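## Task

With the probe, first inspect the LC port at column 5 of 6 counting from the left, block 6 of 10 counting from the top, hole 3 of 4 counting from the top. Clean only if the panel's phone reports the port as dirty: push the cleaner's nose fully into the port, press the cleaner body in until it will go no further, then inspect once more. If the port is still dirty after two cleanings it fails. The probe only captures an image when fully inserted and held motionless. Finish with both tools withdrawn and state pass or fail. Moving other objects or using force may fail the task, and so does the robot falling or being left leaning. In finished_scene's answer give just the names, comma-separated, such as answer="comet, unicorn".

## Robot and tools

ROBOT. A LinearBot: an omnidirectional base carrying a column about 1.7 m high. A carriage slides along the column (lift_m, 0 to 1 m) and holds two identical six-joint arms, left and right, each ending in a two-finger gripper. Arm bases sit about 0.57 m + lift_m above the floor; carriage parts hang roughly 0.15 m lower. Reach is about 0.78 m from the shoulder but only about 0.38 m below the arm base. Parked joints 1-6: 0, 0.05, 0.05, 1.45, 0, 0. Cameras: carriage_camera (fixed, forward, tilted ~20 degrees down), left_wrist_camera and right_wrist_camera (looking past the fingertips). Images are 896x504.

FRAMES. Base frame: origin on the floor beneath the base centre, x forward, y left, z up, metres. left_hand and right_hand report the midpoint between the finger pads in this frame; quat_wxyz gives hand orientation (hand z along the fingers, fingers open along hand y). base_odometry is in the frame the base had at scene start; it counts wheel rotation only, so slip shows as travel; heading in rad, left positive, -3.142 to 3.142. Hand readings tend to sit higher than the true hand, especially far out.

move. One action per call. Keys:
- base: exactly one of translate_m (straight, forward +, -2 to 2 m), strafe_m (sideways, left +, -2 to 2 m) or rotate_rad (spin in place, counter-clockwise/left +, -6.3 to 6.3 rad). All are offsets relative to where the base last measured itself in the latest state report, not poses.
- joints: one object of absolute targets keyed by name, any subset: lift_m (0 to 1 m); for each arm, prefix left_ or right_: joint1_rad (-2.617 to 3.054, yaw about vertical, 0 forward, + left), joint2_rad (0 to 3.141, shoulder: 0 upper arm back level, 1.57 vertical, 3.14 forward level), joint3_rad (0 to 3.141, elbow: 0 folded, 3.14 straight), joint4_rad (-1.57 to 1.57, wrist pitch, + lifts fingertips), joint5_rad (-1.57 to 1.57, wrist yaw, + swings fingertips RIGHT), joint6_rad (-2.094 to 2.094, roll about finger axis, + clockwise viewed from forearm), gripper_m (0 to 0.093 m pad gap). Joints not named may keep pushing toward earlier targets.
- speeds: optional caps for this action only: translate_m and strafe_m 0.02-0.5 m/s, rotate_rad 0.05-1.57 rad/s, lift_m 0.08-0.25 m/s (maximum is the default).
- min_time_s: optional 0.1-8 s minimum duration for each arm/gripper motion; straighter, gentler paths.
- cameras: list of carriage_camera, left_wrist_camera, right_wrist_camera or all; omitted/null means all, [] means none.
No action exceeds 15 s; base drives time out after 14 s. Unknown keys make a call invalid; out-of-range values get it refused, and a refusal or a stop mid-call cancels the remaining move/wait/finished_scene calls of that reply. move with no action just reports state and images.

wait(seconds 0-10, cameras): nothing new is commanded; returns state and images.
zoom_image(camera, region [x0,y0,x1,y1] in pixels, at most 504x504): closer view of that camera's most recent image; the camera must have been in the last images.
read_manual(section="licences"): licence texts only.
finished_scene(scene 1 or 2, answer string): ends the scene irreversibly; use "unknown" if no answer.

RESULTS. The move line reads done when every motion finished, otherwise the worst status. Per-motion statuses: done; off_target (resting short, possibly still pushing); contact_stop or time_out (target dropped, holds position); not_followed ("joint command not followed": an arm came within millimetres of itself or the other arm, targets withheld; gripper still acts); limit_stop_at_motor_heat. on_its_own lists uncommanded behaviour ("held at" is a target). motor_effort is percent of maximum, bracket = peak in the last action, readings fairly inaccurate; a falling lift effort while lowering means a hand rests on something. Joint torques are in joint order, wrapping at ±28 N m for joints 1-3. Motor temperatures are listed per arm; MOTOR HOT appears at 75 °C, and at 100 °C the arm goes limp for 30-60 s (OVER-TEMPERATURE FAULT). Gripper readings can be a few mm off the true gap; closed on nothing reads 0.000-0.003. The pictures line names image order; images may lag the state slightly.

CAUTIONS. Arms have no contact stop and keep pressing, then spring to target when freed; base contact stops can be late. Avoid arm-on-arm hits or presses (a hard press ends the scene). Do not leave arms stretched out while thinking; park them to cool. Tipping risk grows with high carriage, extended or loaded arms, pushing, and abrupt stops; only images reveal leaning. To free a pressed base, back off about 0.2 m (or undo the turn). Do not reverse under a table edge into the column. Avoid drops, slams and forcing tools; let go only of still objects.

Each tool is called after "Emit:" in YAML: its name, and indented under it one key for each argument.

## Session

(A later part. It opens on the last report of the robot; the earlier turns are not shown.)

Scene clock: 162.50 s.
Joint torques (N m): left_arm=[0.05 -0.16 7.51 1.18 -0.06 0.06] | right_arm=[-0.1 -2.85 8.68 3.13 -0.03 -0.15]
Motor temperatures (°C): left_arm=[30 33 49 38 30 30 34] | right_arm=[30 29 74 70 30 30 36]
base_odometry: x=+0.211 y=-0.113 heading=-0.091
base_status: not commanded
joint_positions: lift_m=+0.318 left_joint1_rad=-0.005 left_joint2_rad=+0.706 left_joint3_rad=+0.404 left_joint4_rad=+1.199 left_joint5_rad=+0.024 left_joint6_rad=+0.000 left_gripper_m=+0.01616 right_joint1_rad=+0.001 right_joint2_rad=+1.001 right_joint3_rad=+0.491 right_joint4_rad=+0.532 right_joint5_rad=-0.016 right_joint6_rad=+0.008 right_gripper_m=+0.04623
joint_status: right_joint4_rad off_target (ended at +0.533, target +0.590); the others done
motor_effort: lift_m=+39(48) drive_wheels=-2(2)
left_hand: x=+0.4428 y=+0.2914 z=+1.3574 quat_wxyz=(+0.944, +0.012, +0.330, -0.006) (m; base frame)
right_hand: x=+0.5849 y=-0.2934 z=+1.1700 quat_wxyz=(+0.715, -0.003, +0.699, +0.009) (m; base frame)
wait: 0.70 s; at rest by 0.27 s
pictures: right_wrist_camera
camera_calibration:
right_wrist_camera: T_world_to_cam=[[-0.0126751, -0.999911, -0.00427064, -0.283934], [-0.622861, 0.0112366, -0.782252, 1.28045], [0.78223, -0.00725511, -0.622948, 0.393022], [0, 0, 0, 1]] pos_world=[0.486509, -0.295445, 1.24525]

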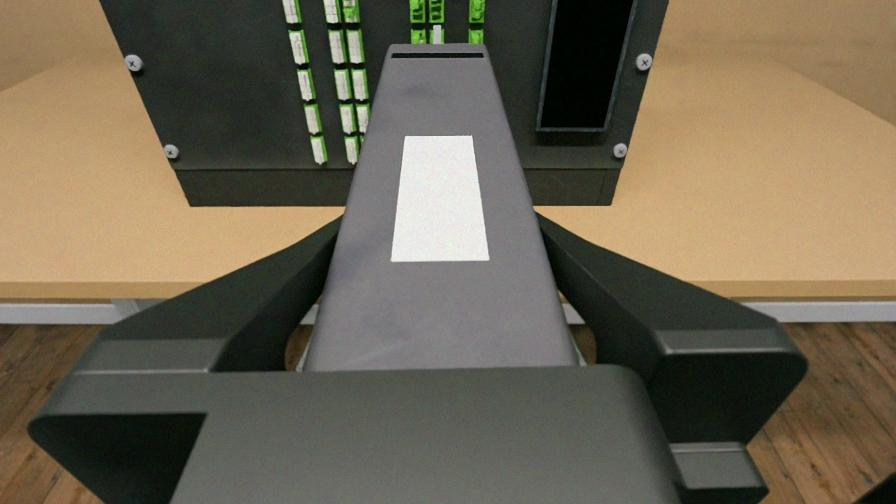

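Emit:
move:
  joints: {"right_joint4_rad":0.58}
  base: {"translate_m":0.05}
  speeds: {"translate_m":0.03}
  cameras: ["right_wrist_camera"]

Emit:
zoom_image:
  camera: "right_wrist_camera"
  region: [407, 0, 467, 48]

Scene clock: 180.50 s.
Joint torques (N m): left_arm=[0.08 0.28 7.56 1.18 -0.06 0.04] | right_arm=[-0.2 -2.89 8.54 3.2 -0.06 -0.16]
Motor temperatures (°C): left_arm=[30 33 49 37 30 30 34] | right_arm=[30 29 73 70 30 30 36]
move: off_target
base_odometry: x=+0.261 y=-0.117 heading=-0.091
base_status: done
joint_positions: lift_m=+0.318 left_joint1_rad=-0.005 left_joint2_rad=+0.704 left_joint3_rad=+0.404 left_joint4_rad=+1.200 left_joint5_rad=+0.024 left_joint6_rad=+0.000 left_gripper_m=+0.01616 right_joint1_rad=+0.001 right_joint2_rad=+1.001 right_joint3_rad=+0.491 right_joint4_rad=+0.518 right_joint5_rad=-0.016 right_joint6_rad=+0.008 right_gripper_m=+0.04623
joint_status: right_joint4_rad off_target (ended at +0.518, target +0.580)
motor_effort: lift_m=+40(40) drive_wheels=-2(14)
left_hand: x=+0.4417 y=+0.2914 z=+1.3580 quat_wxyz=(+0.944, +0.012, +0.329, -0.006) (m; base frame)
right_hand: x=+0.5850 y=-0.2934 z=+1.1664 quat_wxyz=(+0.710, -0.003, +0.704, +0.009) (m; base frame)
pictures: right_wrist_camera
camera_calibration:
right_wrist_camera: T_world_to_cam=[[-0.0127358, -0.999911, -0.00408468, -0.28413], [-0.634218, 0.011236, -0.773073, 1.27361], [0.773049, -0.00725509, -0.634304, 0.40929], [0, 0, 0, 1]] pos_world=[0.487726, -0.295445, 1.24305]

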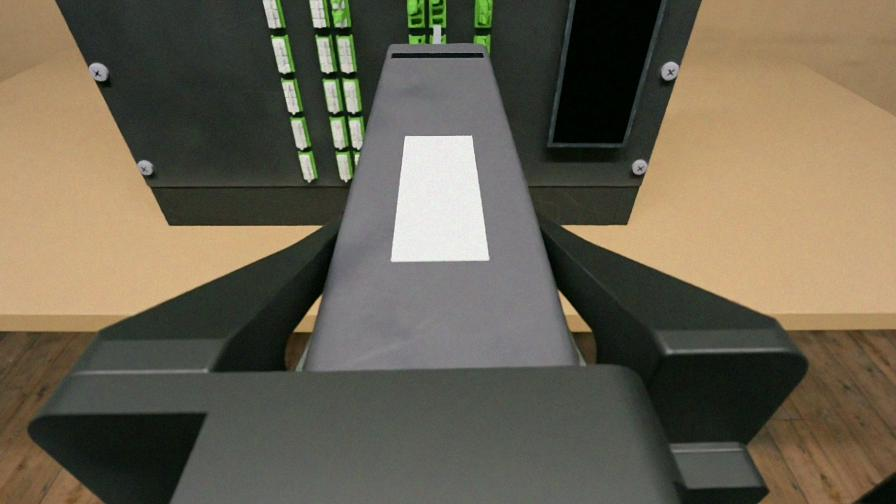

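Scaled by 8.400 from the camera's 896x504 image, which has a finer 1280x720 frame.

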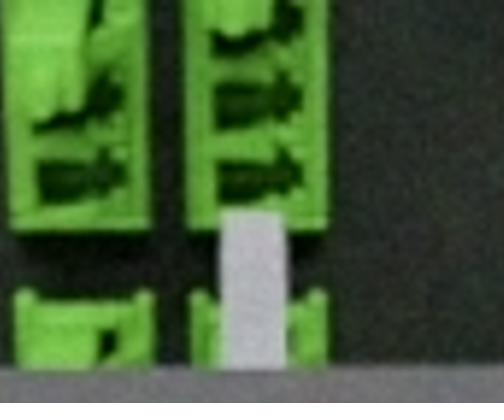

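Emit:
move:
  base: {"translate_m":0.03}
  speeds: {"translate_m":0.02}
  cameras: ["right_wrist_camera"]

Emit:
zoom_image:
  camera: "right_wrist_camera"
  region: [422, 2, 452, 32]

Scene clock: 185.70 s.
Joint torques (N m): left_arm=[0.03 0.25 7.49 1.16 -0.05 0.06] | right_arm=[-0.2 -3 8.59 3.2 -0.06 -0.18]
Motor temperatures (°C): left_arm=[30 33 49 37 30 30 34] | right_arm=[30 29 73 69 30 30 36]
move: done
base_odometry: x=+0.291 y=-0.120 heading=-0.090
base_status: done
joint_positions: lift_m=+0.318 left_joint1_rad=-0.005 left_joint2_rad=+0.704 left_joint3_rad=+0.404 left_joint4_rad=+1.202 left_joint5_rad=+0.024 left_joint6_rad=+0.000 left_gripper_m=+0.01616 right_joint1_rad=+0.001 right_joint2_rad=+1.001 right_joint3_rad=+0.491 right_joint4_rad=+0.516 right_joint5_rad=-0.016 right_joint6_rad=+0.008 right_gripper_m=+0.04623
joint_status: not commanded
motor_effort: lift_m=+40(41) drive_wheels=-2(12)
left_hand: x=+0.4414 y=+0.2914 z=+1.3583 quat_wxyz=(+0.945, +0.012, +0.328, -0.006) (m; base frame)
right_hand: x=+0.5850 y=-0.2934 z=+1.1660 quat_wxyz=(+0.709, -0.003, +0.705, +0.009) (m; base frame)
pictures: right_wrist_camera
camera_calibration:
right_wrist_camera: T_world_to_cam=[[-0.0127438, -0.999911, -0.00406143, -0.284155], [-0.635654, 0.0112366, -0.771892, 1.27267], [0.771869, -0.00725516, -0.63574, 0.41138], [0, 0, 0, 1]] pos_world=[0.487828, -0.295445, 1.24274]

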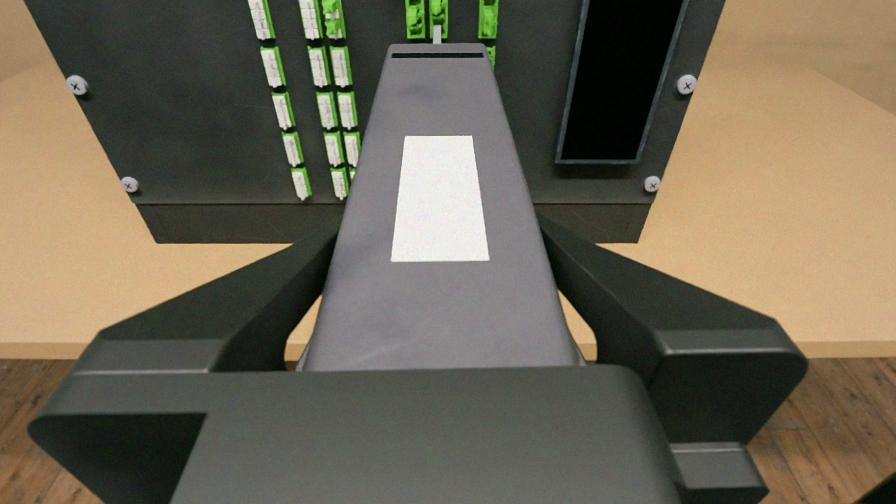

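Scaled by 16.800 from the camera's 896x504 image, which has a finer 1280x720 frame.

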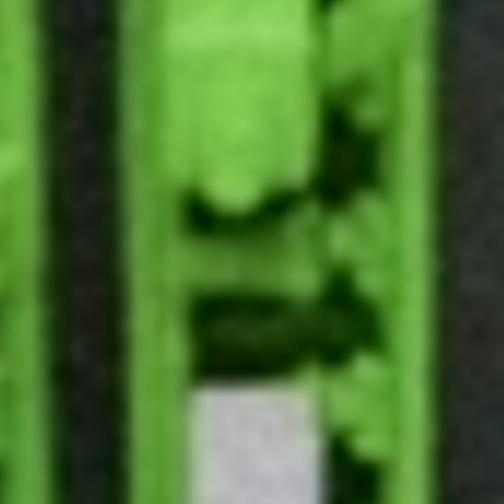

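Emit:
move:
  base: {"translate_m":0.01}
  speeds: {"translate_m":0.02}
  cameras: ["right_wrist_camera"]

Emit:
zoom_image:
  camera: "right_wrist_camera"
  region: [422, 2, 452, 32]

Scene clock: 189.67 s.
Joint torques (N m): left_arm=[0.06 0.23 7.54 1.15 -0.05 0.06] | right_arm=[-0.14 -2.92 8.57 3.24 -0.02 -0.16]
Motor temperatures (°C): left_arm=[30 33 49 37 30 30 34] | right_arm=[30 29 73 69 30 30 36]
move: done
base_odometry: x=+0.301 y=-0.121 heading=-0.090
base_status: done
joint_positions: lift_m=+0.318 left_joint1_rad=-0.005 left_joint2_rad=+0.703 left_joint3_rad=+0.404 left_joint4_rad=+1.202 left_joint5_rad=+0.024 left_joint6_rad=+0.000 left_gripper_m=+0.01616 right_joint1_rad=+0.001 right_joint2_rad=+1.001 right_joint3_rad=+0.491 right_joint4_rad=+0.516 right_joint5_rad=-0.016 right_joint6_rad=+0.008 right_gripper_m=+0.04623
joint_status: not commanded
motor_effort: lift_m=+40(40) drive_wheels=-2(16)
left_hand: x=+0.4411 y=+0.2914 z=+1.3585 quat_wxyz=(+0.945, +0.012, +0.328, -0.006) (m; base frame)
right_hand: x=+0.5850 y=-0.2934 z=+1.1659 quat_wxyz=(+0.709, -0.003, +0.705, +0.009) (m; base frame)
pictures: right_wrist_camera
camera_calibration:
right_wrist_camera: T_world_to_cam=[[-0.0127452, -0.999911, -0.00405583, -0.28416], [-0.635979, 0.0112363, -0.771624, 1.27256], [0.771601, -0.00725511, -0.636065, 0.411837], [0, 0, 0, 1]] pos_world=[0.487928, -0.295445, 1.24274]

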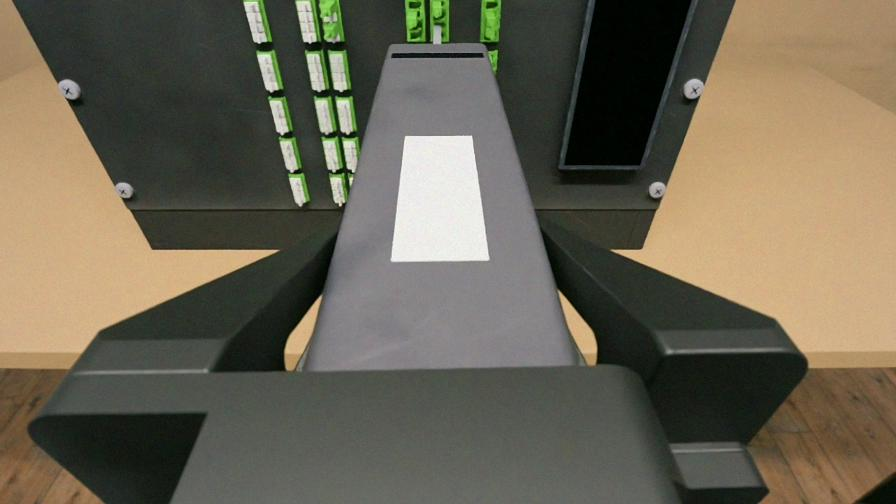

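Scaled by 16.800 from the camera's 896x504 image, which has a finer 1280x720 frame.

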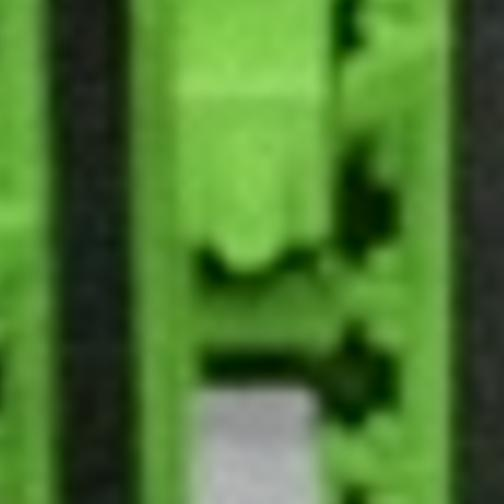

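Emit:
move:
  base: {"translate_m":0.004}
  speeds: {"translate_m":0.02}
  cameras: ["right_wrist_camera"]

Emit:
zoom_image:
  camera: "right_wrist_camera"
  region: [422, 2, 452, 32]

Scene clock: 194.07 s.
Joint torques (N m): left_arm=[0.03 0.27 7.58 1.15 -0.06 0.06] | right_arm=[-0.13 -2.99 8.61 3.19 0 -0.17]
Motor temperatures (°C): left_arm=[30 33 49 37 30 30 34] | right_arm=[30 29 73 68 30 30 36]
move: done
base_odometry: x=+0.305 y=-0.121 heading=-0.090
base_status: done
joint_positions: lift_m=+0.318 left_joint1_rad=-0.005 left_joint2_rad=+0.703 left_joint3_rad=+0.404 left_joint4_rad=+1.202 left_joint5_rad=+0.024 left_joint6_rad=+0.000 left_gripper_m=+0.01616 right_joint1_rad=+0.001 right_joint2_rad=+1.001 right_joint3_rad=+0.491 right_joint4_rad=+0.518 right_joint5_rad=-0.016 right_joint6_rad=+0.008 right_gripper_m=+0.04623
joint_status: not commanded
motor_effort: lift_m=+40(40) drive_wheels=-2(15)
left_hand: x=+0.4411 y=+0.2914 z=+1.3585 quat_wxyz=(+0.945, +0.012, +0.328, -0.006) (m; base frame)
right_hand: x=+0.5850 y=-0.2934 z=+1.1663 quat_wxyz=(+0.710, -0.003, +0.704, +0.009) (m; base frame)
pictures: right_wrist_camera
camera_calibration:
right_wrist_camera: T_world_to_cam=[[-0.0127863, -0.999912, -0.00365887, -0.284535], [-0.634495, 0.0109416, -0.77285, 1.27338], [0.772821, -0.00756035, -0.634579, 0.409652], [0, 0, 0, 1]] pos_world=[0.487726, -0.295345, 1.24305]

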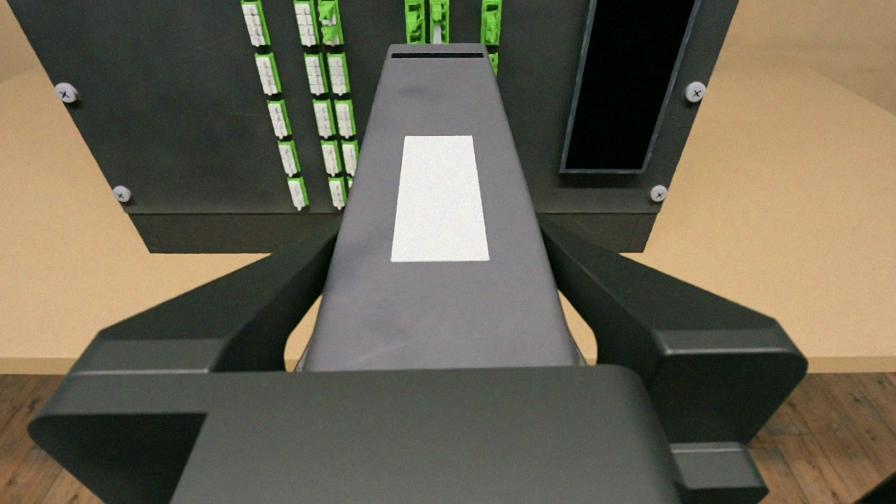

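Scaled by 16.800 from the camera's 896x504 image, which has a finer 1280x720 frame.

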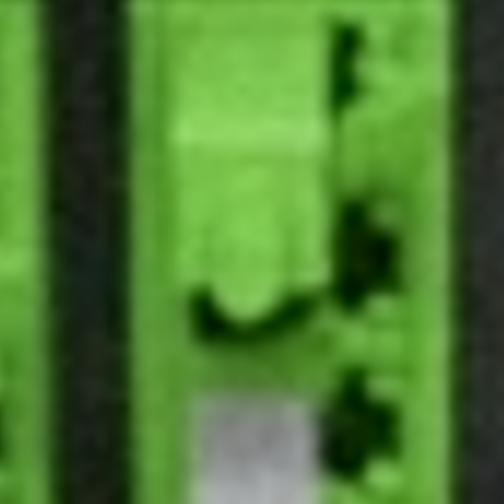

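Emit:
move:
  joints: {"lift_m":0.317}
  cameras: ["right_wrist_camera"]

Emit:
zoom_image:
  camera: "right_wrist_camera"
  region: [422, 2, 452, 32]

Scene clock: 197.97 s.
Joint torques (N m): left_arm=[0.06 0.23 7.5 1.15 -0.06 0.05] | right_arm=[-0.08 -2.92 8.59 3.17 -0.06 -0.15]
Motor temperatures (°C): left_arm=[30 33 49 37 30 30 34] | right_arm=[30 29 73 68 30 30 36]
move: done
base_odometry: x=+0.305 y=-0.121 heading=-0.090
base_status: not commanded
joint_positions: lift_m=+0.317 left_joint1_rad=-0.005 left_joint2_rad=+0.703 left_joint3_rad=+0.404 left_joint4_rad=+1.202 left_joint5_rad=+0.024 left_joint6_rad=+0.000 left_gripper_m=+0.01616 right_joint1_rad=+0.001 right_joint2_rad=+1.001 right_joint3_rad=+0.491 right_joint4_rad=+0.519 right_joint5_rad=-0.016 right_joint6_rad=+0.008 right_gripper_m=+0.04623
joint_status: all done
motor_effort: lift_m=+36(37) drive_wheels=-2(2)
left_hand: x=+0.4411 y=+0.2914 z=+1.3577 quat_wxyz=(+0.945, +0.012, +0.328, -0.006) (m; base frame)
right_hand: x=+0.5850 y=-0.2934 z=+1.1659 quat_wxyz=(+0.710, -0.003, +0.704, +0.009) (m; base frame)
pictures: right_wrist_camera
camera_calibration:
right_wrist_camera: T_world_to_cam=[[-0.0127819, -0.999912, -0.00367315, -0.284522], [-0.633613, 0.0109412, -0.773573, 1.27332], [0.773544, -0.00756034, -0.633697, 0.407902], [0, 0, 0, 1]] pos_world=[0.487625, -0.295345, 1.24245]

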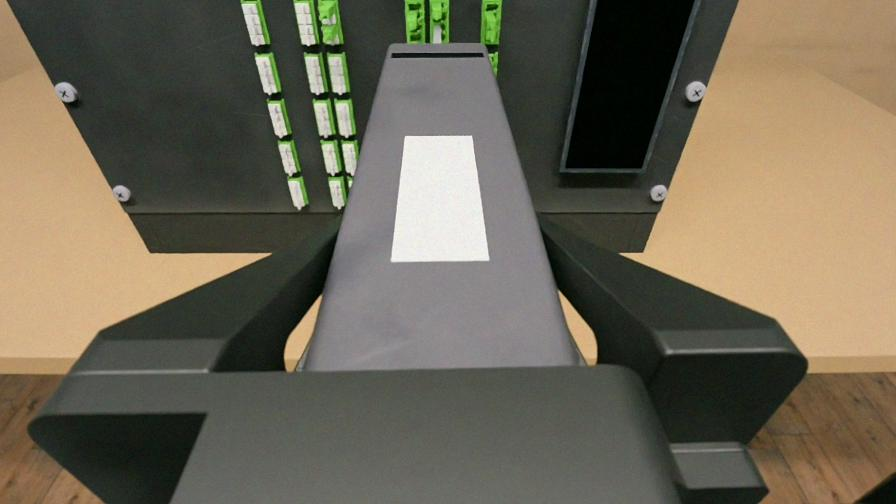

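Scaled by 16.800 from the camera's 896x504 image, which has a finer 1280x720 frame.

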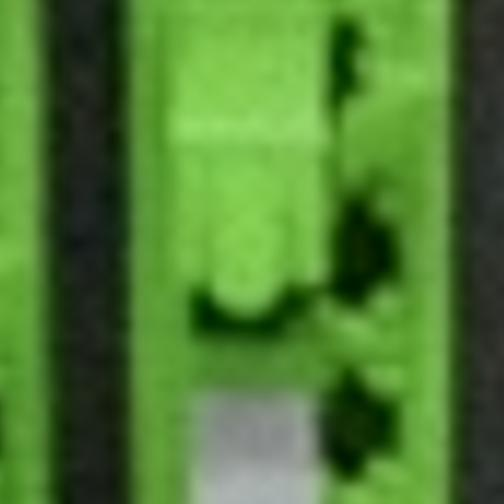

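Emit:
move:
  joints: {"lift_m":0.3155}
  cameras: []

Emit:
wait:
  seconds: 0.7
  cameras: ["right_wrist_camera"]

Emit:
zoom_image:
  camera: "right_wrist_camera"
  region: [422, 2, 452, 32]

Scene clock: 199.67 s.
Joint torques (N m): left_arm=[0.03 0.27 7.5 1.17 -0.06 0.06] | right_arm=[-0.2 -2.97 8.61 3.15 -0.05 -0.16]
Motor temperatures (°C): left_arm=[30 33 49 37 30 30 34] | right_arm=[30 29 73 68 30 30 36]
move: done
base_odometry: x=+0.305 y=-0.121 heading=-0.090
base_status: not commanded
joint_positions: lift_m=+0.316 left_joint1_rad=-0.005 left_joint2_rad=+0.703 left_joint3_rad=+0.404 left_joint4_rad=+1.201 left_joint5_rad=+0.024 left_joint6_rad=+0.000 left_gripper_m=+0.01616 right_joint1_rad=+0.001 right_joint2_rad=+1.001 right_joint3_rad=+0.491 right_joint4_rad=+0.521 right_joint5_rad=-0.016 right_joint6_rad=+0.008 right_gripper_m=+0.04623
joint_status: all done
motor_effort: lift_m=+35(36) drive_wheels=-2(2)
left_hand: x=+0.4412 y=+0.2914 z=+1.3562 quat_wxyz=(+0.945, +0.012, +0.328, -0.006) (m; base frame)
right_hand: x=+0.5849 y=-0.2934 z=+1.1651 quat_wxyz=(+0.711, -0.003, +0.703, +0.009) (m; base frame)
pictures: none
No camera images: "cameras" was empty.

Scene clock: 200.37 s.
Joint torques (N m): left_arm=[0.06 0.23 7.54 1.16 -0.06 0.05] | right_arm=[-0.12 -3 8.62 3.19 -0.02 -0.17]
Motor temperatures (°C): left_arm=[30 33 49 37 30 30 34] | right_arm=[30 29 73 68 30 30 36]
base_odometry: x=+0.305 y=-0.121 heading=-0.090
base_status: not commanded
joint_positions: lift_m=+0.316 left_joint1_rad=-0.005 left_joint2_rad=+0.703 left_joint3_rad=+0.404 left_joint4_rad=+1.201 left_joint5_rad=+0.024 left_joint6_rad=+0.000 left_gripper_m=+0.01616 right_joint1_rad=+0.001 right_joint2_rad=+1.001 right_joint3_rad=+0.491 right_joint4_rad=+0.521 right_joint5_rad=-0.016 right_joint6_rad=+0.008 right_gripper_m=+0.04623
joint_status: all done
motor_effort: lift_m=+35(36) drive_wheels=-2(2)
left_hand: x=+0.4412 y=+0.2914 z=+1.3562 quat_wxyz=(+0.945, +0.012, +0.328, -0.006) (m; base frame)
right_hand: x=+0.5849 y=-0.2934 z=+1.1651 quat_wxyz=(+0.711, -0.003, +0.703, +0.009) (m; base frame)
wait: 0.70 s; at rest by 0.27 s
pictures: right_wrist_camera
camera_calibration:
right_wrist_camera: T_world_to_cam=[[-0.0127722, -0.999912, -0.00370799, -0.284491], [-0.631521, 0.0109416, -0.775281, 1.27344], [0.775253, -0.00756037, -0.631605, 0.403933], [0, 0, 0, 1]] pos_world=[0.487422, -0.295345, 1.24135]

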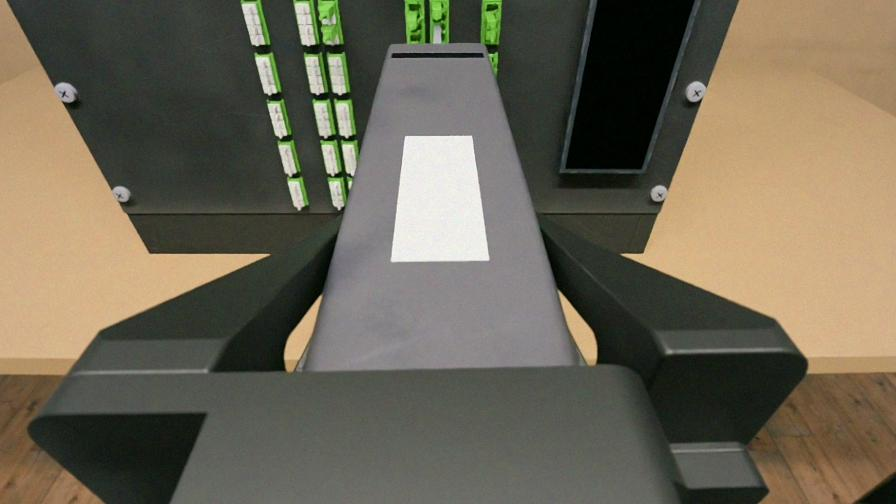

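Scaled by 16.800 from the camera's 896x504 image, which has a finer 1280x720 frame.

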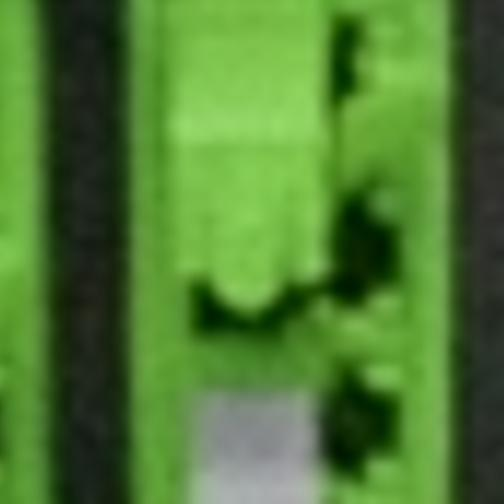

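Emit:
move:
  base: {"translate_m":0.002}
  speeds: {"translate_m":0.02}
  cameras: []

Emit:
wait:
  seconds: 0.7
  cameras: ["right_wrist_camera"]

Emit:
zoom_image:
  camera: "right_wrist_camera"
  region: [422, 2, 452, 32]

Scene clock: 205.97 s.
Joint torques (N m): left_arm=[0.05 0.39 7.51 1.16 -0.05 0.06] | right_arm=[-0.2 -2.99 8.73 3.17 -0.01 -0.15]
Motor temperatures (°C): left_arm=[30 33 49 37 30 30 34] | right_arm=[30 29 73 69 30 30 36]
move: done
base_odometry: x=+0.307 y=-0.121 heading=-0.089
base_status: done
joint_positions: lift_m=+0.316 left_joint1_rad=-0.005 left_joint2_rad=+0.702 left_joint3_rad=+0.404 left_joint4_rad=+1.201 left_joint5_rad=+0.024 left_joint6_rad=+0.000 left_gripper_m=+0.01616 right_joint1_rad=+0.001 right_joint2_rad=+1.001 right_joint3_rad=+0.491 right_joint4_rad=+0.522 right_joint5_rad=-0.016 right_joint6_rad=+0.008 right_gripper_m=+0.04623
joint_status: not commanded
motor_effort: lift_m=+34(36) drive_wheels=+3(13)
left_hand: x=+0.4409 y=+0.2914 z=+1.3563 quat_wxyz=(+0.945, +0.012, +0.328, -0.006) (m; base frame)
right_hand: x=+0.5849 y=-0.2934 z=+1.1652 quat_wxyz=(+0.711, -0.003, +0.703, +0.009) (m; base frame)
pictures: none
No camera images: "cameras" was empty.

Scene clock: 206.67 s.
Joint torques (N m): left_arm=[0.02 0.38 7.54 1.16 -0.06 0.06] | right_arm=[-0.17 -3.02 8.62 3.15 -0.03 -0.16]
Motor temperatures (°C): left_arm=[30 33 49 37 30 30 34] | right_arm=[30 29 73 69 30 30 36]
base_odometry: x=+0.307 y=-0.121 heading=-0.089
base_status: done
joint_positions: lift_m=+0.316 left_joint1_rad=-0.005 left_joint2_rad=+0.702 left_joint3_rad=+0.404 left_joint4_rad=+1.201 left_joint5_rad=+0.024 left_joint6_rad=+0.000 left_gripper_m=+0.01616 right_joint1_rad=+0.001 right_joint2_rad=+1.001 right_joint3_rad=+0.491 right_joint4_rad=+0.522 right_joint5_rad=-0.016 right_joint6_rad=+0.008 right_gripper_m=+0.04623
joint_status: not commanded
motor_effort: lift_m=+36(36) drive_wheels=+3(13)
left_hand: x=+0.4409 y=+0.2914 z=+1.3563 quat_wxyz=(+0.945, +0.012, +0.328, -0.006) (m; base frame)
right_hand: x=+0.5849 y=-0.2934 z=+1.1652 quat_wxyz=(+0.711, -0.003, +0.703, +0.009) (m; base frame)
wait: 0.70 s; at rest by 0.27 s
pictures: right_wrist_camera
camera_calibration:
right_wrist_camera: T_world_to_cam=[[-0.0127705, -0.999912, -0.0037122, -0.284486], [-0.631242, 0.0109411, -0.775508, 1.27366], [0.77548, -0.00756035, -0.631326, 0.40354], [0, 0, 0, 1]] pos_world=[0.487421, -0.295345, 1.24145]

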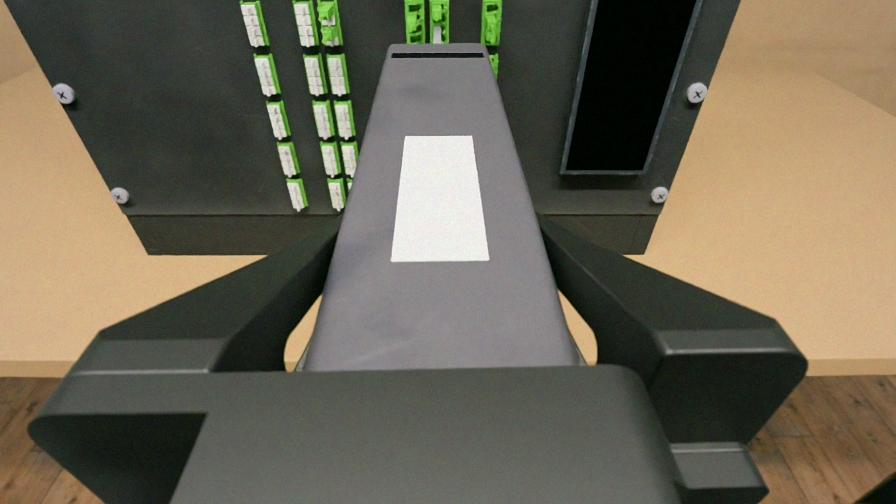

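Scaled by 16.800 from the camera's 896x504 image, which has a finer 1280x720 frame.

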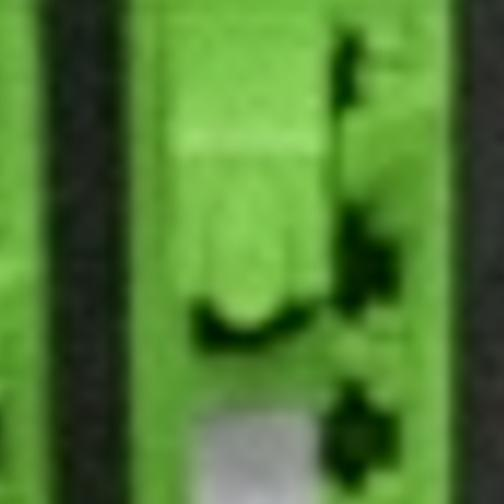

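Emit:
move:
  base: {"translate_m":0.002}
  speeds: {"translate_m":0.02}
  cameras: []

Emit:
wait:
  seconds: 0.7
  cameras: ["right_wrist_camera"]

Emit:
zoom_image:
  camera: "right_wrist_camera"
  region: [422, 2, 452, 32]

Scene clock: 210.40 s.
Joint torques (N m): left_arm=[0.03 0.36 7.53 1.16 -0.06 0.05] | right_arm=[-0.21 -2.91 8.68 3.2 -0.04 -0.15]
Motor temperatures (°C): left_arm=[30 33 49 37 30 30 34] | right_arm=[30 29 73 70 30 30 36]
move: done
base_odometry: x=+0.309 y=-0.121 heading=-0.089
base_status: done
joint_positions: lift_m=+0.316 left_joint1_rad=-0.005 left_joint2_rad=+0.701 left_joint3_rad=+0.404 left_joint4_rad=+1.201 left_joint5_rad=+0.024 left_joint6_rad=+0.000 left_gripper_m=+0.01616 right_joint1_rad=+0.001 right_joint2_rad=+1.001 right_joint3_rad=+0.491 right_joint4_rad=+0.522 right_joint5_rad=-0.016 right_joint6_rad=+0.008 right_gripper_m=+0.04623
joint_status: not commanded
motor_effort: lift_m=+34(36) drive_wheels=+2(9)
left_hand: x=+0.4406 y=+0.2914 z=+1.3565 quat_wxyz=(+0.945, +0.012, +0.327, -0.006) (m; base frame)
right_hand: x=+0.5849 y=-0.2934 z=+1.1652 quat_wxyz=(+0.711, -0.003, +0.703, +0.009) (m; base frame)
pictures: none
No camera images: "cameras" was empty.

Scene clock: 211.10 s.
Joint torques (N m): left_arm=[0.02 0.46 7.51 1.16 -0.06 0.05] | right_arm=[-0.09 -3.03 8.51 3.14 0.01 -0.17]
Motor temperatures (°C): left_arm=[30 33 49 37 30 30 34] | right_arm=[30 29 73 70 30 30 36]
base_odometry: x=+0.309 y=-0.121 heading=-0.089
base_status: done
joint_positions: lift_m=+0.316 left_joint1_rad=-0.005 left_joint2_rad=+0.701 left_joint3_rad=+0.404 left_joint4_rad=+1.201 left_joint5_rad=+0.024 left_joint6_rad=+0.000 left_gripper_m=+0.01616 right_joint1_rad=+0.001 right_joint2_rad=+1.001 right_joint3_rad=+0.491 right_joint4_rad=+0.522 right_joint5_rad=-0.016 right_joint6_rad=+0.008 right_gripper_m=+0.04623
joint_status: not commanded
motor_effort: lift_m=+34(36) drive_wheels=+2(9)
left_hand: x=+0.4406 y=+0.2914 z=+1.3565 quat_wxyz=(+0.945, +0.012, +0.327, -0.006) (m; base frame)
right_hand: x=+0.5849 y=-0.2934 z=+1.1652 quat_wxyz=(+0.711, -0.003, +0.703, +0.009) (m; base frame)
wait: 0.70 s; at rest by 0.27 s
pictures: right_wrist_camera
camera_calibration:
right_wrist_camera: T_world_to_cam=[[-0.0127705, -0.999912, -0.0037122, -0.284486], [-0.631242, 0.0109411, -0.775508, 1.27366], [0.77548, -0.00756035, -0.631326, 0.40354], [0, 0, 0, 1]] pos_world=[0.487421, -0.295345, 1.24145]

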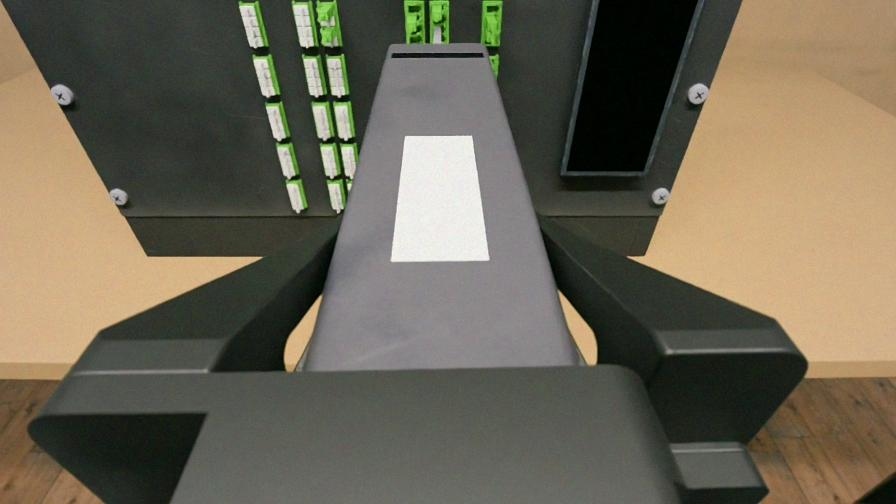

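Scaled by 16.800 from the camera's 896x504 image, which has a finer 1280x720 frame.

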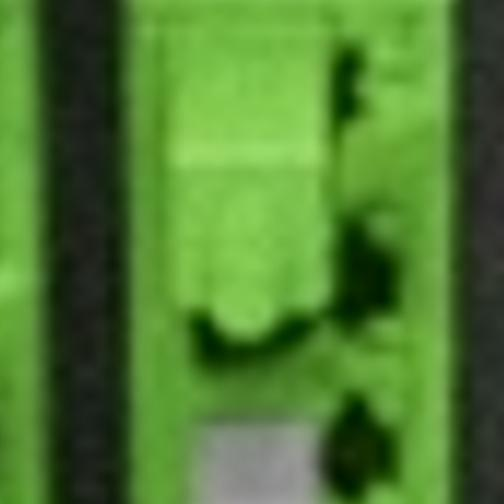

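Emit:
move:
  base: {"translate_m":0.003}
  speeds: {"translate_m":0.02}
  cameras: []

Emit:
wait:
  seconds: 0.7
  cameras: ["right_wrist_camera"]

Emit:
zoom_image:
  camera: "right_wrist_camera"
  region: [422, 2, 452, 32]

Scene clock: 213.97 s.
Joint torques (N m): left_arm=[0.05 0.5 7.46 1.19 -0.05 0.05] | right_arm=[-0.13 -2.93 8.64 3.14 -0.04 -0.12]
Motor temperatures (°C): left_arm=[30 33 49 37 30 30 34] | right_arm=[30 29 73 70 30 30 36]
move: done
base_odometry: x=+0.312 y=-0.121 heading=-0.089
base_status: done
joint_positions: lift_m=+0.316 left_joint1_rad=-0.005 left_joint2_rad=+0.700 left_joint3_rad=+0.404 left_joint4_rad=+1.201 left_joint5_rad=+0.024 left_joint6_rad=+0.000 left_gripper_m=+0.01616 right_joint1_rad=+0.001 right_joint2_rad=+1.001 right_joint3_rad=+0.491 right_joint4_rad=+0.522 right_joint5_rad=-0.016 right_joint6_rad=+0.008 right_gripper_m=+0.04623
joint_status: not commanded
motor_effort: lift_m=+36(36) drive_wheels=+2(14)
left_hand: x=+0.4403 y=+0.2914 z=+1.3567 quat_wxyz=(+0.945, +0.012, +0.327, -0.006) (m; base frame)
right_hand: x=+0.5849 y=-0.2934 z=+1.1652 quat_wxyz=(+0.711, -0.003, +0.703, +0.009) (m; base frame)
pictures: none
No camera images: "cameras" was empty.

Scene clock: 214.67 s.
Joint torques (N m): left_arm=[0.05 0.53 7.49 1.16 -0.05 0.06] | right_arm=[-0.2 -3.08 8.57 3.18 -0.02 -0.17]
Motor temperatures (°C): left_arm=[30 33 49 37 30 30 34] | right_arm=[30 29 73 70 30 30 36]
base_odometry: x=+0.312 y=-0.121 heading=-0.089
base_status: done
joint_positions: lift_m=+0.316 left_joint1_rad=-0.005 left_joint2_rad=+0.700 left_joint3_rad=+0.404 left_joint4_rad=+1.201 left_joint5_rad=+0.024 left_joint6_rad=+0.000 left_gripper_m=+0.01616 right_joint1_rad=+0.001 right_joint2_rad=+1.001 right_joint3_rad=+0.491 right_joint4_rad=+0.522 right_joint5_rad=-0.016 right_joint6_rad=+0.008 right_gripper_m=+0.04623
joint_status: not commanded
motor_effort: lift_m=+36(36) drive_wheels=+2(14)
left_hand: x=+0.4403 y=+0.2914 z=+1.3567 quat_wxyz=(+0.945, +0.012, +0.327, -0.006) (m; base frame)
right_hand: x=+0.5849 y=-0.2934 z=+1.1652 quat_wxyz=(+0.711, -0.003, +0.703, +0.009) (m; base frame)
wait: 0.70 s; at rest by 0.27 s
pictures: right_wrist_camera
camera_calibration:
right_wrist_camera: T_world_to_cam=[[-0.0127705, -0.999912, -0.0037122, -0.284486], [-0.631242, 0.0109411, -0.775508, 1.27366], [0.77548, -0.00756035, -0.631326, 0.40354], [0, 0, 0, 1]] pos_world=[0.487421, -0.295345, 1.24145]

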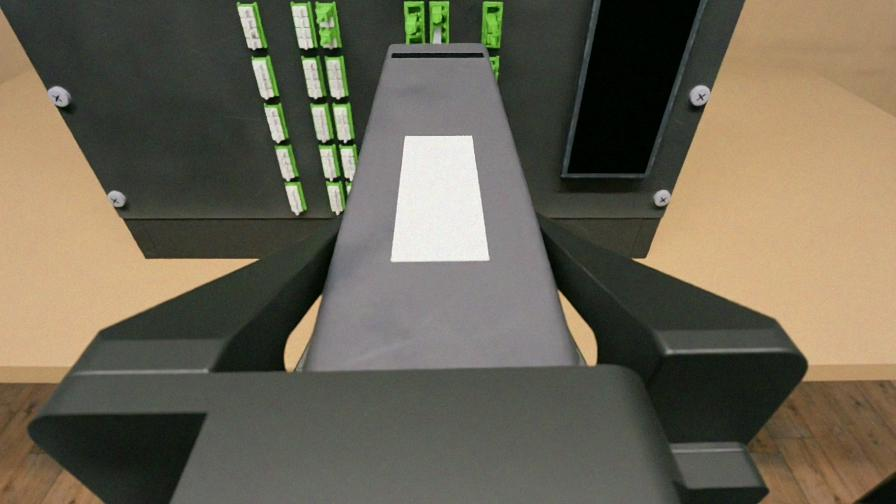

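Scaled by 16.800 from the camera's 896x504 image, which has a finer 1280x720 frame.

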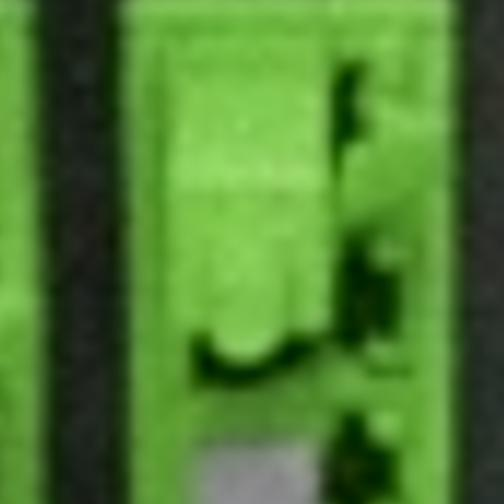

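Emit:
move:
  base: {"translate_m":0.003}
  speeds: {"translate_m":0.02}
  cameras: []

Emit:
wait:
  seconds: 0.7
  cameras: ["right_wrist_camera"]

Emit:
zoom_image:
  camera: "right_wrist_camera"
  region: [422, 2, 452, 32]

Scene clock: 217.40 s.
Joint torques (N m): left_arm=[0.03 0.5 7.53 1.16 -0.06 0.05] | right_arm=[-0.18 -3 8.53 3.17 -0.01 -0.15]
Motor temperatures (°C): left_arm=[30 33 49 37 30 30 34] | right_arm=[30 29 73 70 30 30 36]
move: done
base_odometry: x=+0.315 y=-0.121 heading=-0.089
base_status: done
joint_positions: lift_m=+0.316 left_joint1_rad=-0.005 left_joint2_rad=+0.700 left_joint3_rad=+0.404 left_joint4_rad=+1.201 left_joint5_rad=+0.024 left_joint6_rad=+0.000 left_gripper_m=+0.01616 right_joint1_rad=+0.001 right_joint2_rad=+1.002 right_joint3_rad=+0.491 right_joint4_rad=+0.522 right_joint5_rad=-0.016 right_joint6_rad=+0.008 right_gripper_m=+0.04623
joint_status: not commanded
motor_effort: lift_m=+35(36) drive_wheels=-3(11)
left_hand: x=+0.4404 y=+0.2914 z=+1.3566 quat_wxyz=(+0.945, +0.012, +0.327, -0.006) (m; base frame)
right_hand: x=+0.5851 y=-0.2934 z=+1.1649 quat_wxyz=(+0.711, -0.003, +0.703, +0.009) (m; base frame)
pictures: none
No camera images: "cameras" was empty.

Scene clock: 218.10 s.
Joint torques (N m): left_arm=[0.05 0.54 7.53 1.16 -0.06 0.04] | right_arm=[-0.09 -3.06 8.64 3.15 -0.02 -0.16]
Motor temperatures (°C): left_arm=[30 33 49 37 30 30 34] | right_arm=[30 29 73 70 30 30 36]
base_odometry: x=+0.315 y=-0.121 heading=-0.089
base_status: done
joint_positions: lift_m=+0.316 left_joint1_rad=-0.005 left_joint2_rad=+0.700 left_joint3_rad=+0.404 left_joint4_rad=+1.201 left_joint5_rad=+0.024 left_joint6_rad=+0.000 left_gripper_m=+0.01616 right_joint1_rad=+0.001 right_joint2_rad=+1.002 right_joint3_rad=+0.491 right_joint4_rad=+0.522 right_joint5_rad=-0.016 right_joint6_rad=+0.008 right_gripper_m=+0.04623
joint_status: not commanded
motor_effort: lift_m=+35(36) drive_wheels=-3(11)
left_hand: x=+0.4404 y=+0.2914 z=+1.3566 quat_wxyz=(+0.945, +0.012, +0.327, -0.006) (m; base frame)
right_hand: x=+0.5851 y=-0.2934 z=+1.1649 quat_wxyz=(+0.711, -0.003, +0.703, +0.009) (m; base frame)
wait: 0.70 s; at rest by 0.27 s
pictures: right_wrist_camera
camera_calibration:
right_wrist_camera: T_world_to_cam=[[-0.0127735, -0.999912, -0.0037024, -0.284495], [-0.631848, 0.0109413, -0.775015, 1.27332], [0.774987, -0.00756033, -0.631932, 0.404249], [0, 0, 0, 1]] pos_world=[0.487622, -0.295345, 1.24125]

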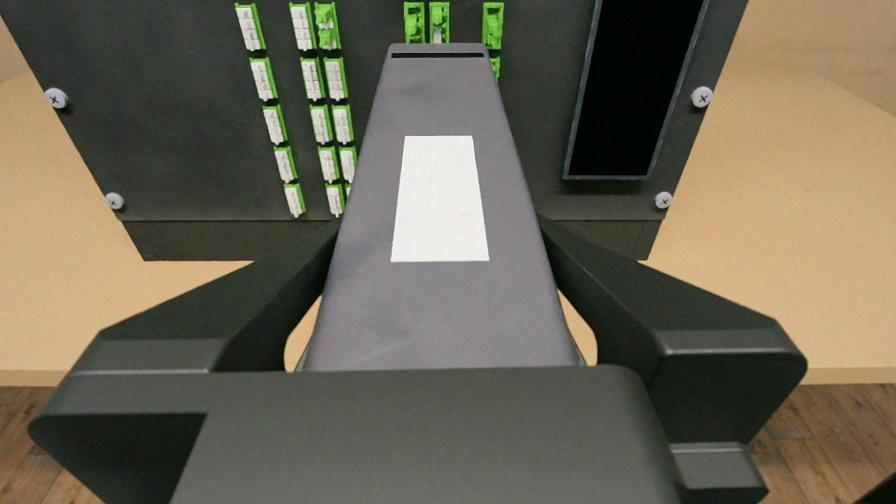

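Scaled by 16.800 from the camera's 896x504 image, which has a finer 1280x720 frame.

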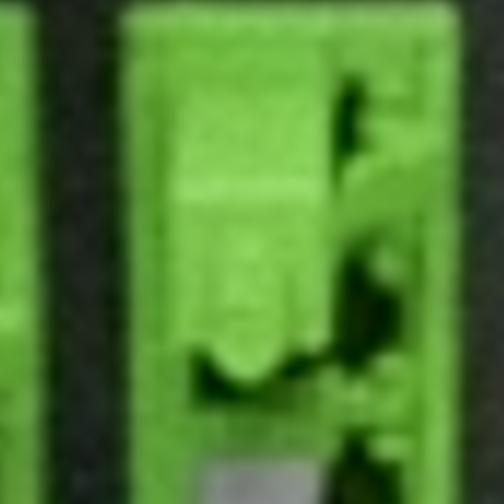

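Emit:
move:
  base: {"translate_m":0.002}
  speeds: {"translate_m":0.02}
  cameras: []

Emit:
wait:
  seconds: 0.7
  cameras: ["right_wrist_camera","carriage_camera"]

Emit:
zoom_image:
  camera: "right_wrist_camera"
  region: [422, 2, 452, 32]

Scene clock: 221.97 s.
Joint torques (N m): left_arm=[0.02 0.51 7.51 1.16 -0.06 0.05] | right_arm=[-0.2 -2.91 8.76 3.18 -0.03 -0.16]
Motor temperatures (°C): left_arm=[30 33 49 37 30 30 34] | right_arm=[30 29 73 71 30 30 36]
move: done
base_odometry: x=+0.317 y=-0.122 heading=-0.089
base_status: done
joint_positions: lift_m=+0.316 left_joint1_rad=-0.005 left_joint2_rad=+0.701 left_joint3_rad=+0.404 left_joint4_rad=+1.201 left_joint5_rad=+0.024 left_joint6_rad=+0.000 left_gripper_m=+0.01616 right_joint1_rad=+0.001 right_joint2_rad=+1.000 right_joint3_rad=+0.491 right_joint4_rad=+0.521 right_joint5_rad=-0.015 right_joint6_rad=+0.008 right_gripper_m=+0.04623
joint_status: not commanded
motor_effort: lift_m=+36(36) drive_wheels=+3(15)
left_hand: x=+0.4406 y=+0.2914 z=+1.3565 quat_wxyz=(+0.945, +0.012, +0.327, -0.006) (m; base frame)
right_hand: x=+0.5849 y=-0.2936 z=+1.1650 quat_wxyz=(+0.711, -0.003, +0.703, +0.008) (m; base frame)
pictures: none
No camera images: "cameras" was empty.

Scene clock: 222.67 s.
Joint torques (N m): left_arm=[0.03 0.49 7.51 1.16 -0.05 0.06] | right_arm=[-0.12 -2.88 8.7 3.17 -0.03 -0.16]
Motor temperatures (°C): left_arm=[30 33 49 37 30 30 34] | right_arm=[30 29 73 71 30 30 36]
base_odometry: x=+0.317 y=-0.122 heading=-0.089
base_status: done
joint_positions: lift_m=+0.316 left_joint1_rad=-0.005 left_joint2_rad=+0.701 left_joint3_rad=+0.404 left_joint4_rad=+1.201 left_joint5_rad=+0.024 left_joint6_rad=+0.000 left_gripper_m=+0.01616 right_joint1_rad=+0.001 right_joint2_rad=+1.000 right_joint3_rad=+0.491 right_joint4_rad=+0.521 right_joint5_rad=-0.015 right_joint6_rad=+0.008 right_gripper_m=+0.04623
joint_status: not commanded
motor_effort: lift_m=+35(36) drive_wheels=+3(15)
left_hand: x=+0.4406 y=+0.2914 z=+1.3565 quat_wxyz=(+0.945, +0.012, +0.327, -0.006) (m; base frame)
right_hand: x=+0.5849 y=-0.2936 z=+1.1650 quat_wxyz=(+0.711, -0.003, +0.703, +0.008) (m; base frame)
wait: 0.70 s; at rest by 0.27 s
pictures: carriage_camera, right_wrist_camera
camera_calibration:
carriage_camera: T_world_to_cam=[[0.0462105, -0.998783, 0.0172131, -0.030803], [-0.373918, -0.0332736, -0.926865, 1.26194], [0.92631, 0.0363946, -0.375001, 0.381279], [0, 0, 0, 1]] pos_world=[0.120105, -0.0026525, 1.31316]
right_wrist_camera: T_world_to_cam=[[-0.0139139, -0.999896, -0.00369663, -0.284044], [-0.631835, 0.0116575, -0.775015, 1.27348], [0.774978, -0.00844784, -0.631932, 0.404209], [0, 0, 0, 1]] pos_world=[0.487422, -0.295445, 1.24135]

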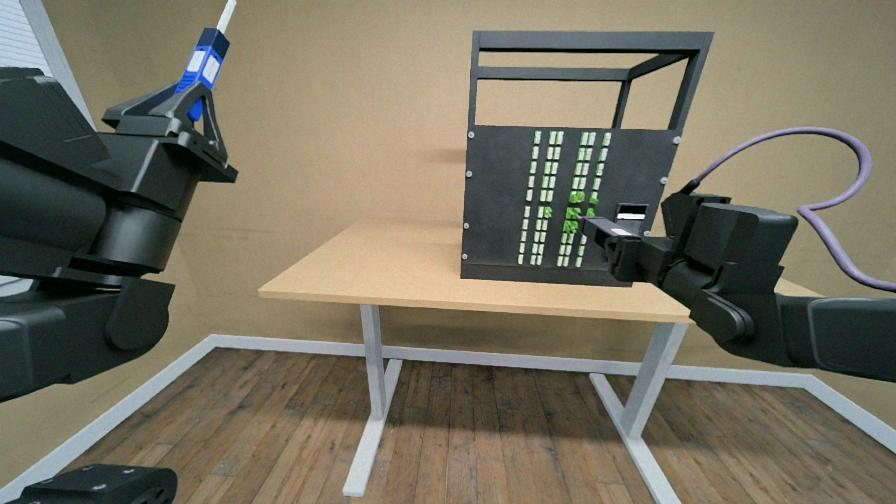

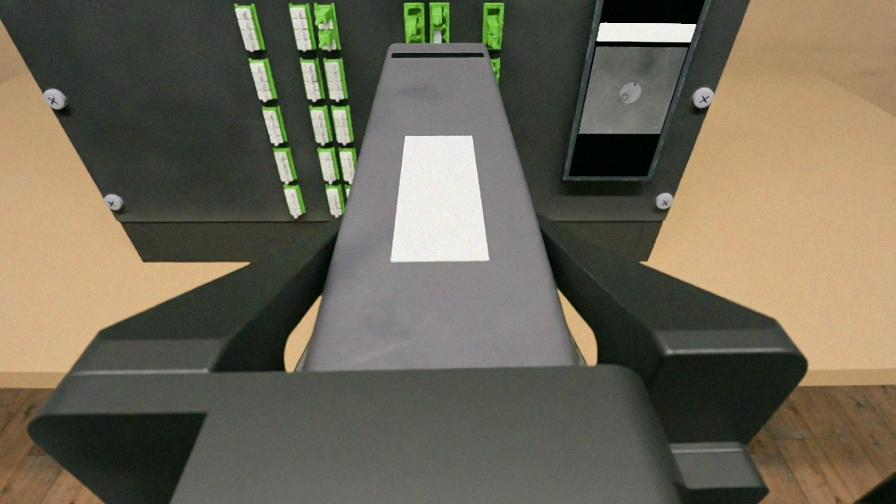

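Scaled by 16.800 from the camera's 896x504 image, which has a finer 1280x720 frame.

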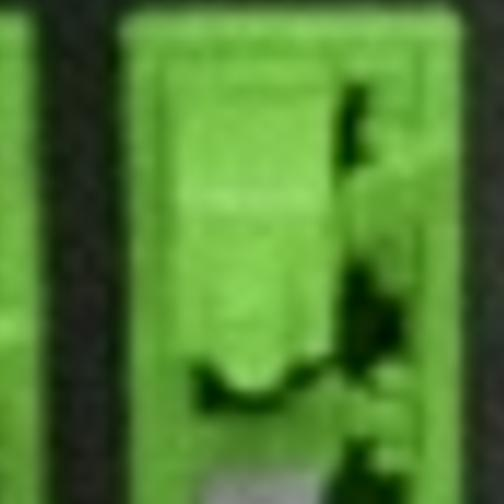

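Picture is up.

Emit:
zoom_image:
  camera: "right_wrist_camera"
  region: [575, 15, 705, 145]

Emit:
zoom_image:
  camera: "right_wrist_camera"
  region: [608, 72, 652, 114]

Emit:
zoom_image:
  camera: "carriage_camera"
  region: [500, 120, 680, 280]

Scaled by 3.877 from the camera's 896x504 image, which has a finer 1280x720 frame.

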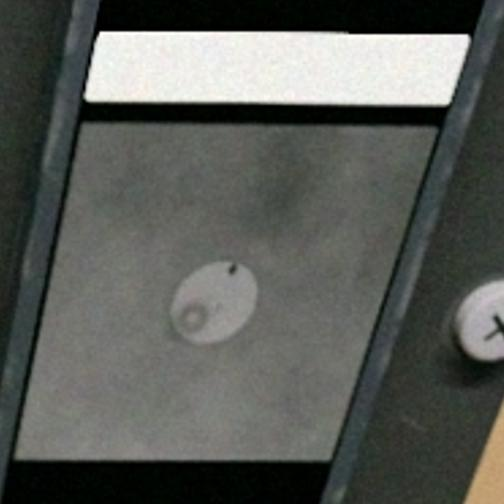

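Scaled by 11.455 from the camera's 896x504 image, which has a finer 1280x720 frame.

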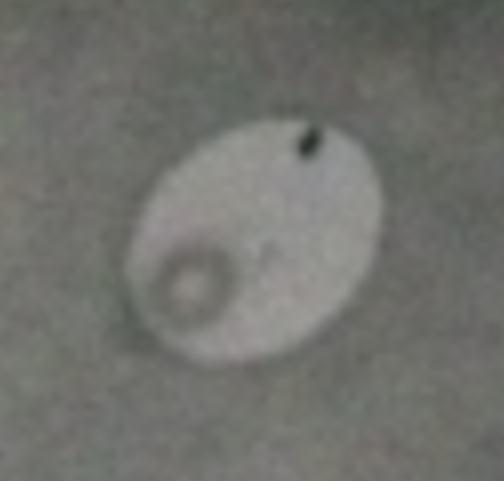

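Scaled by 2.800 from the camera's 896x504 image, which has a finer 1280x720 frame.

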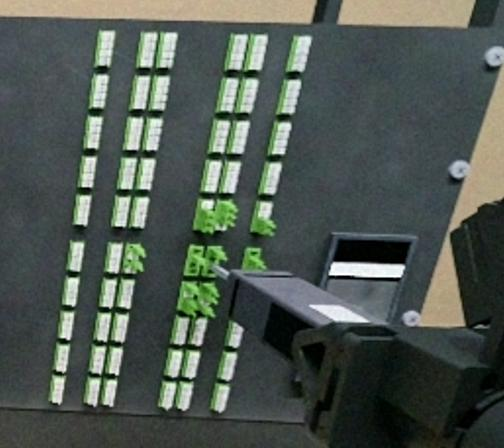

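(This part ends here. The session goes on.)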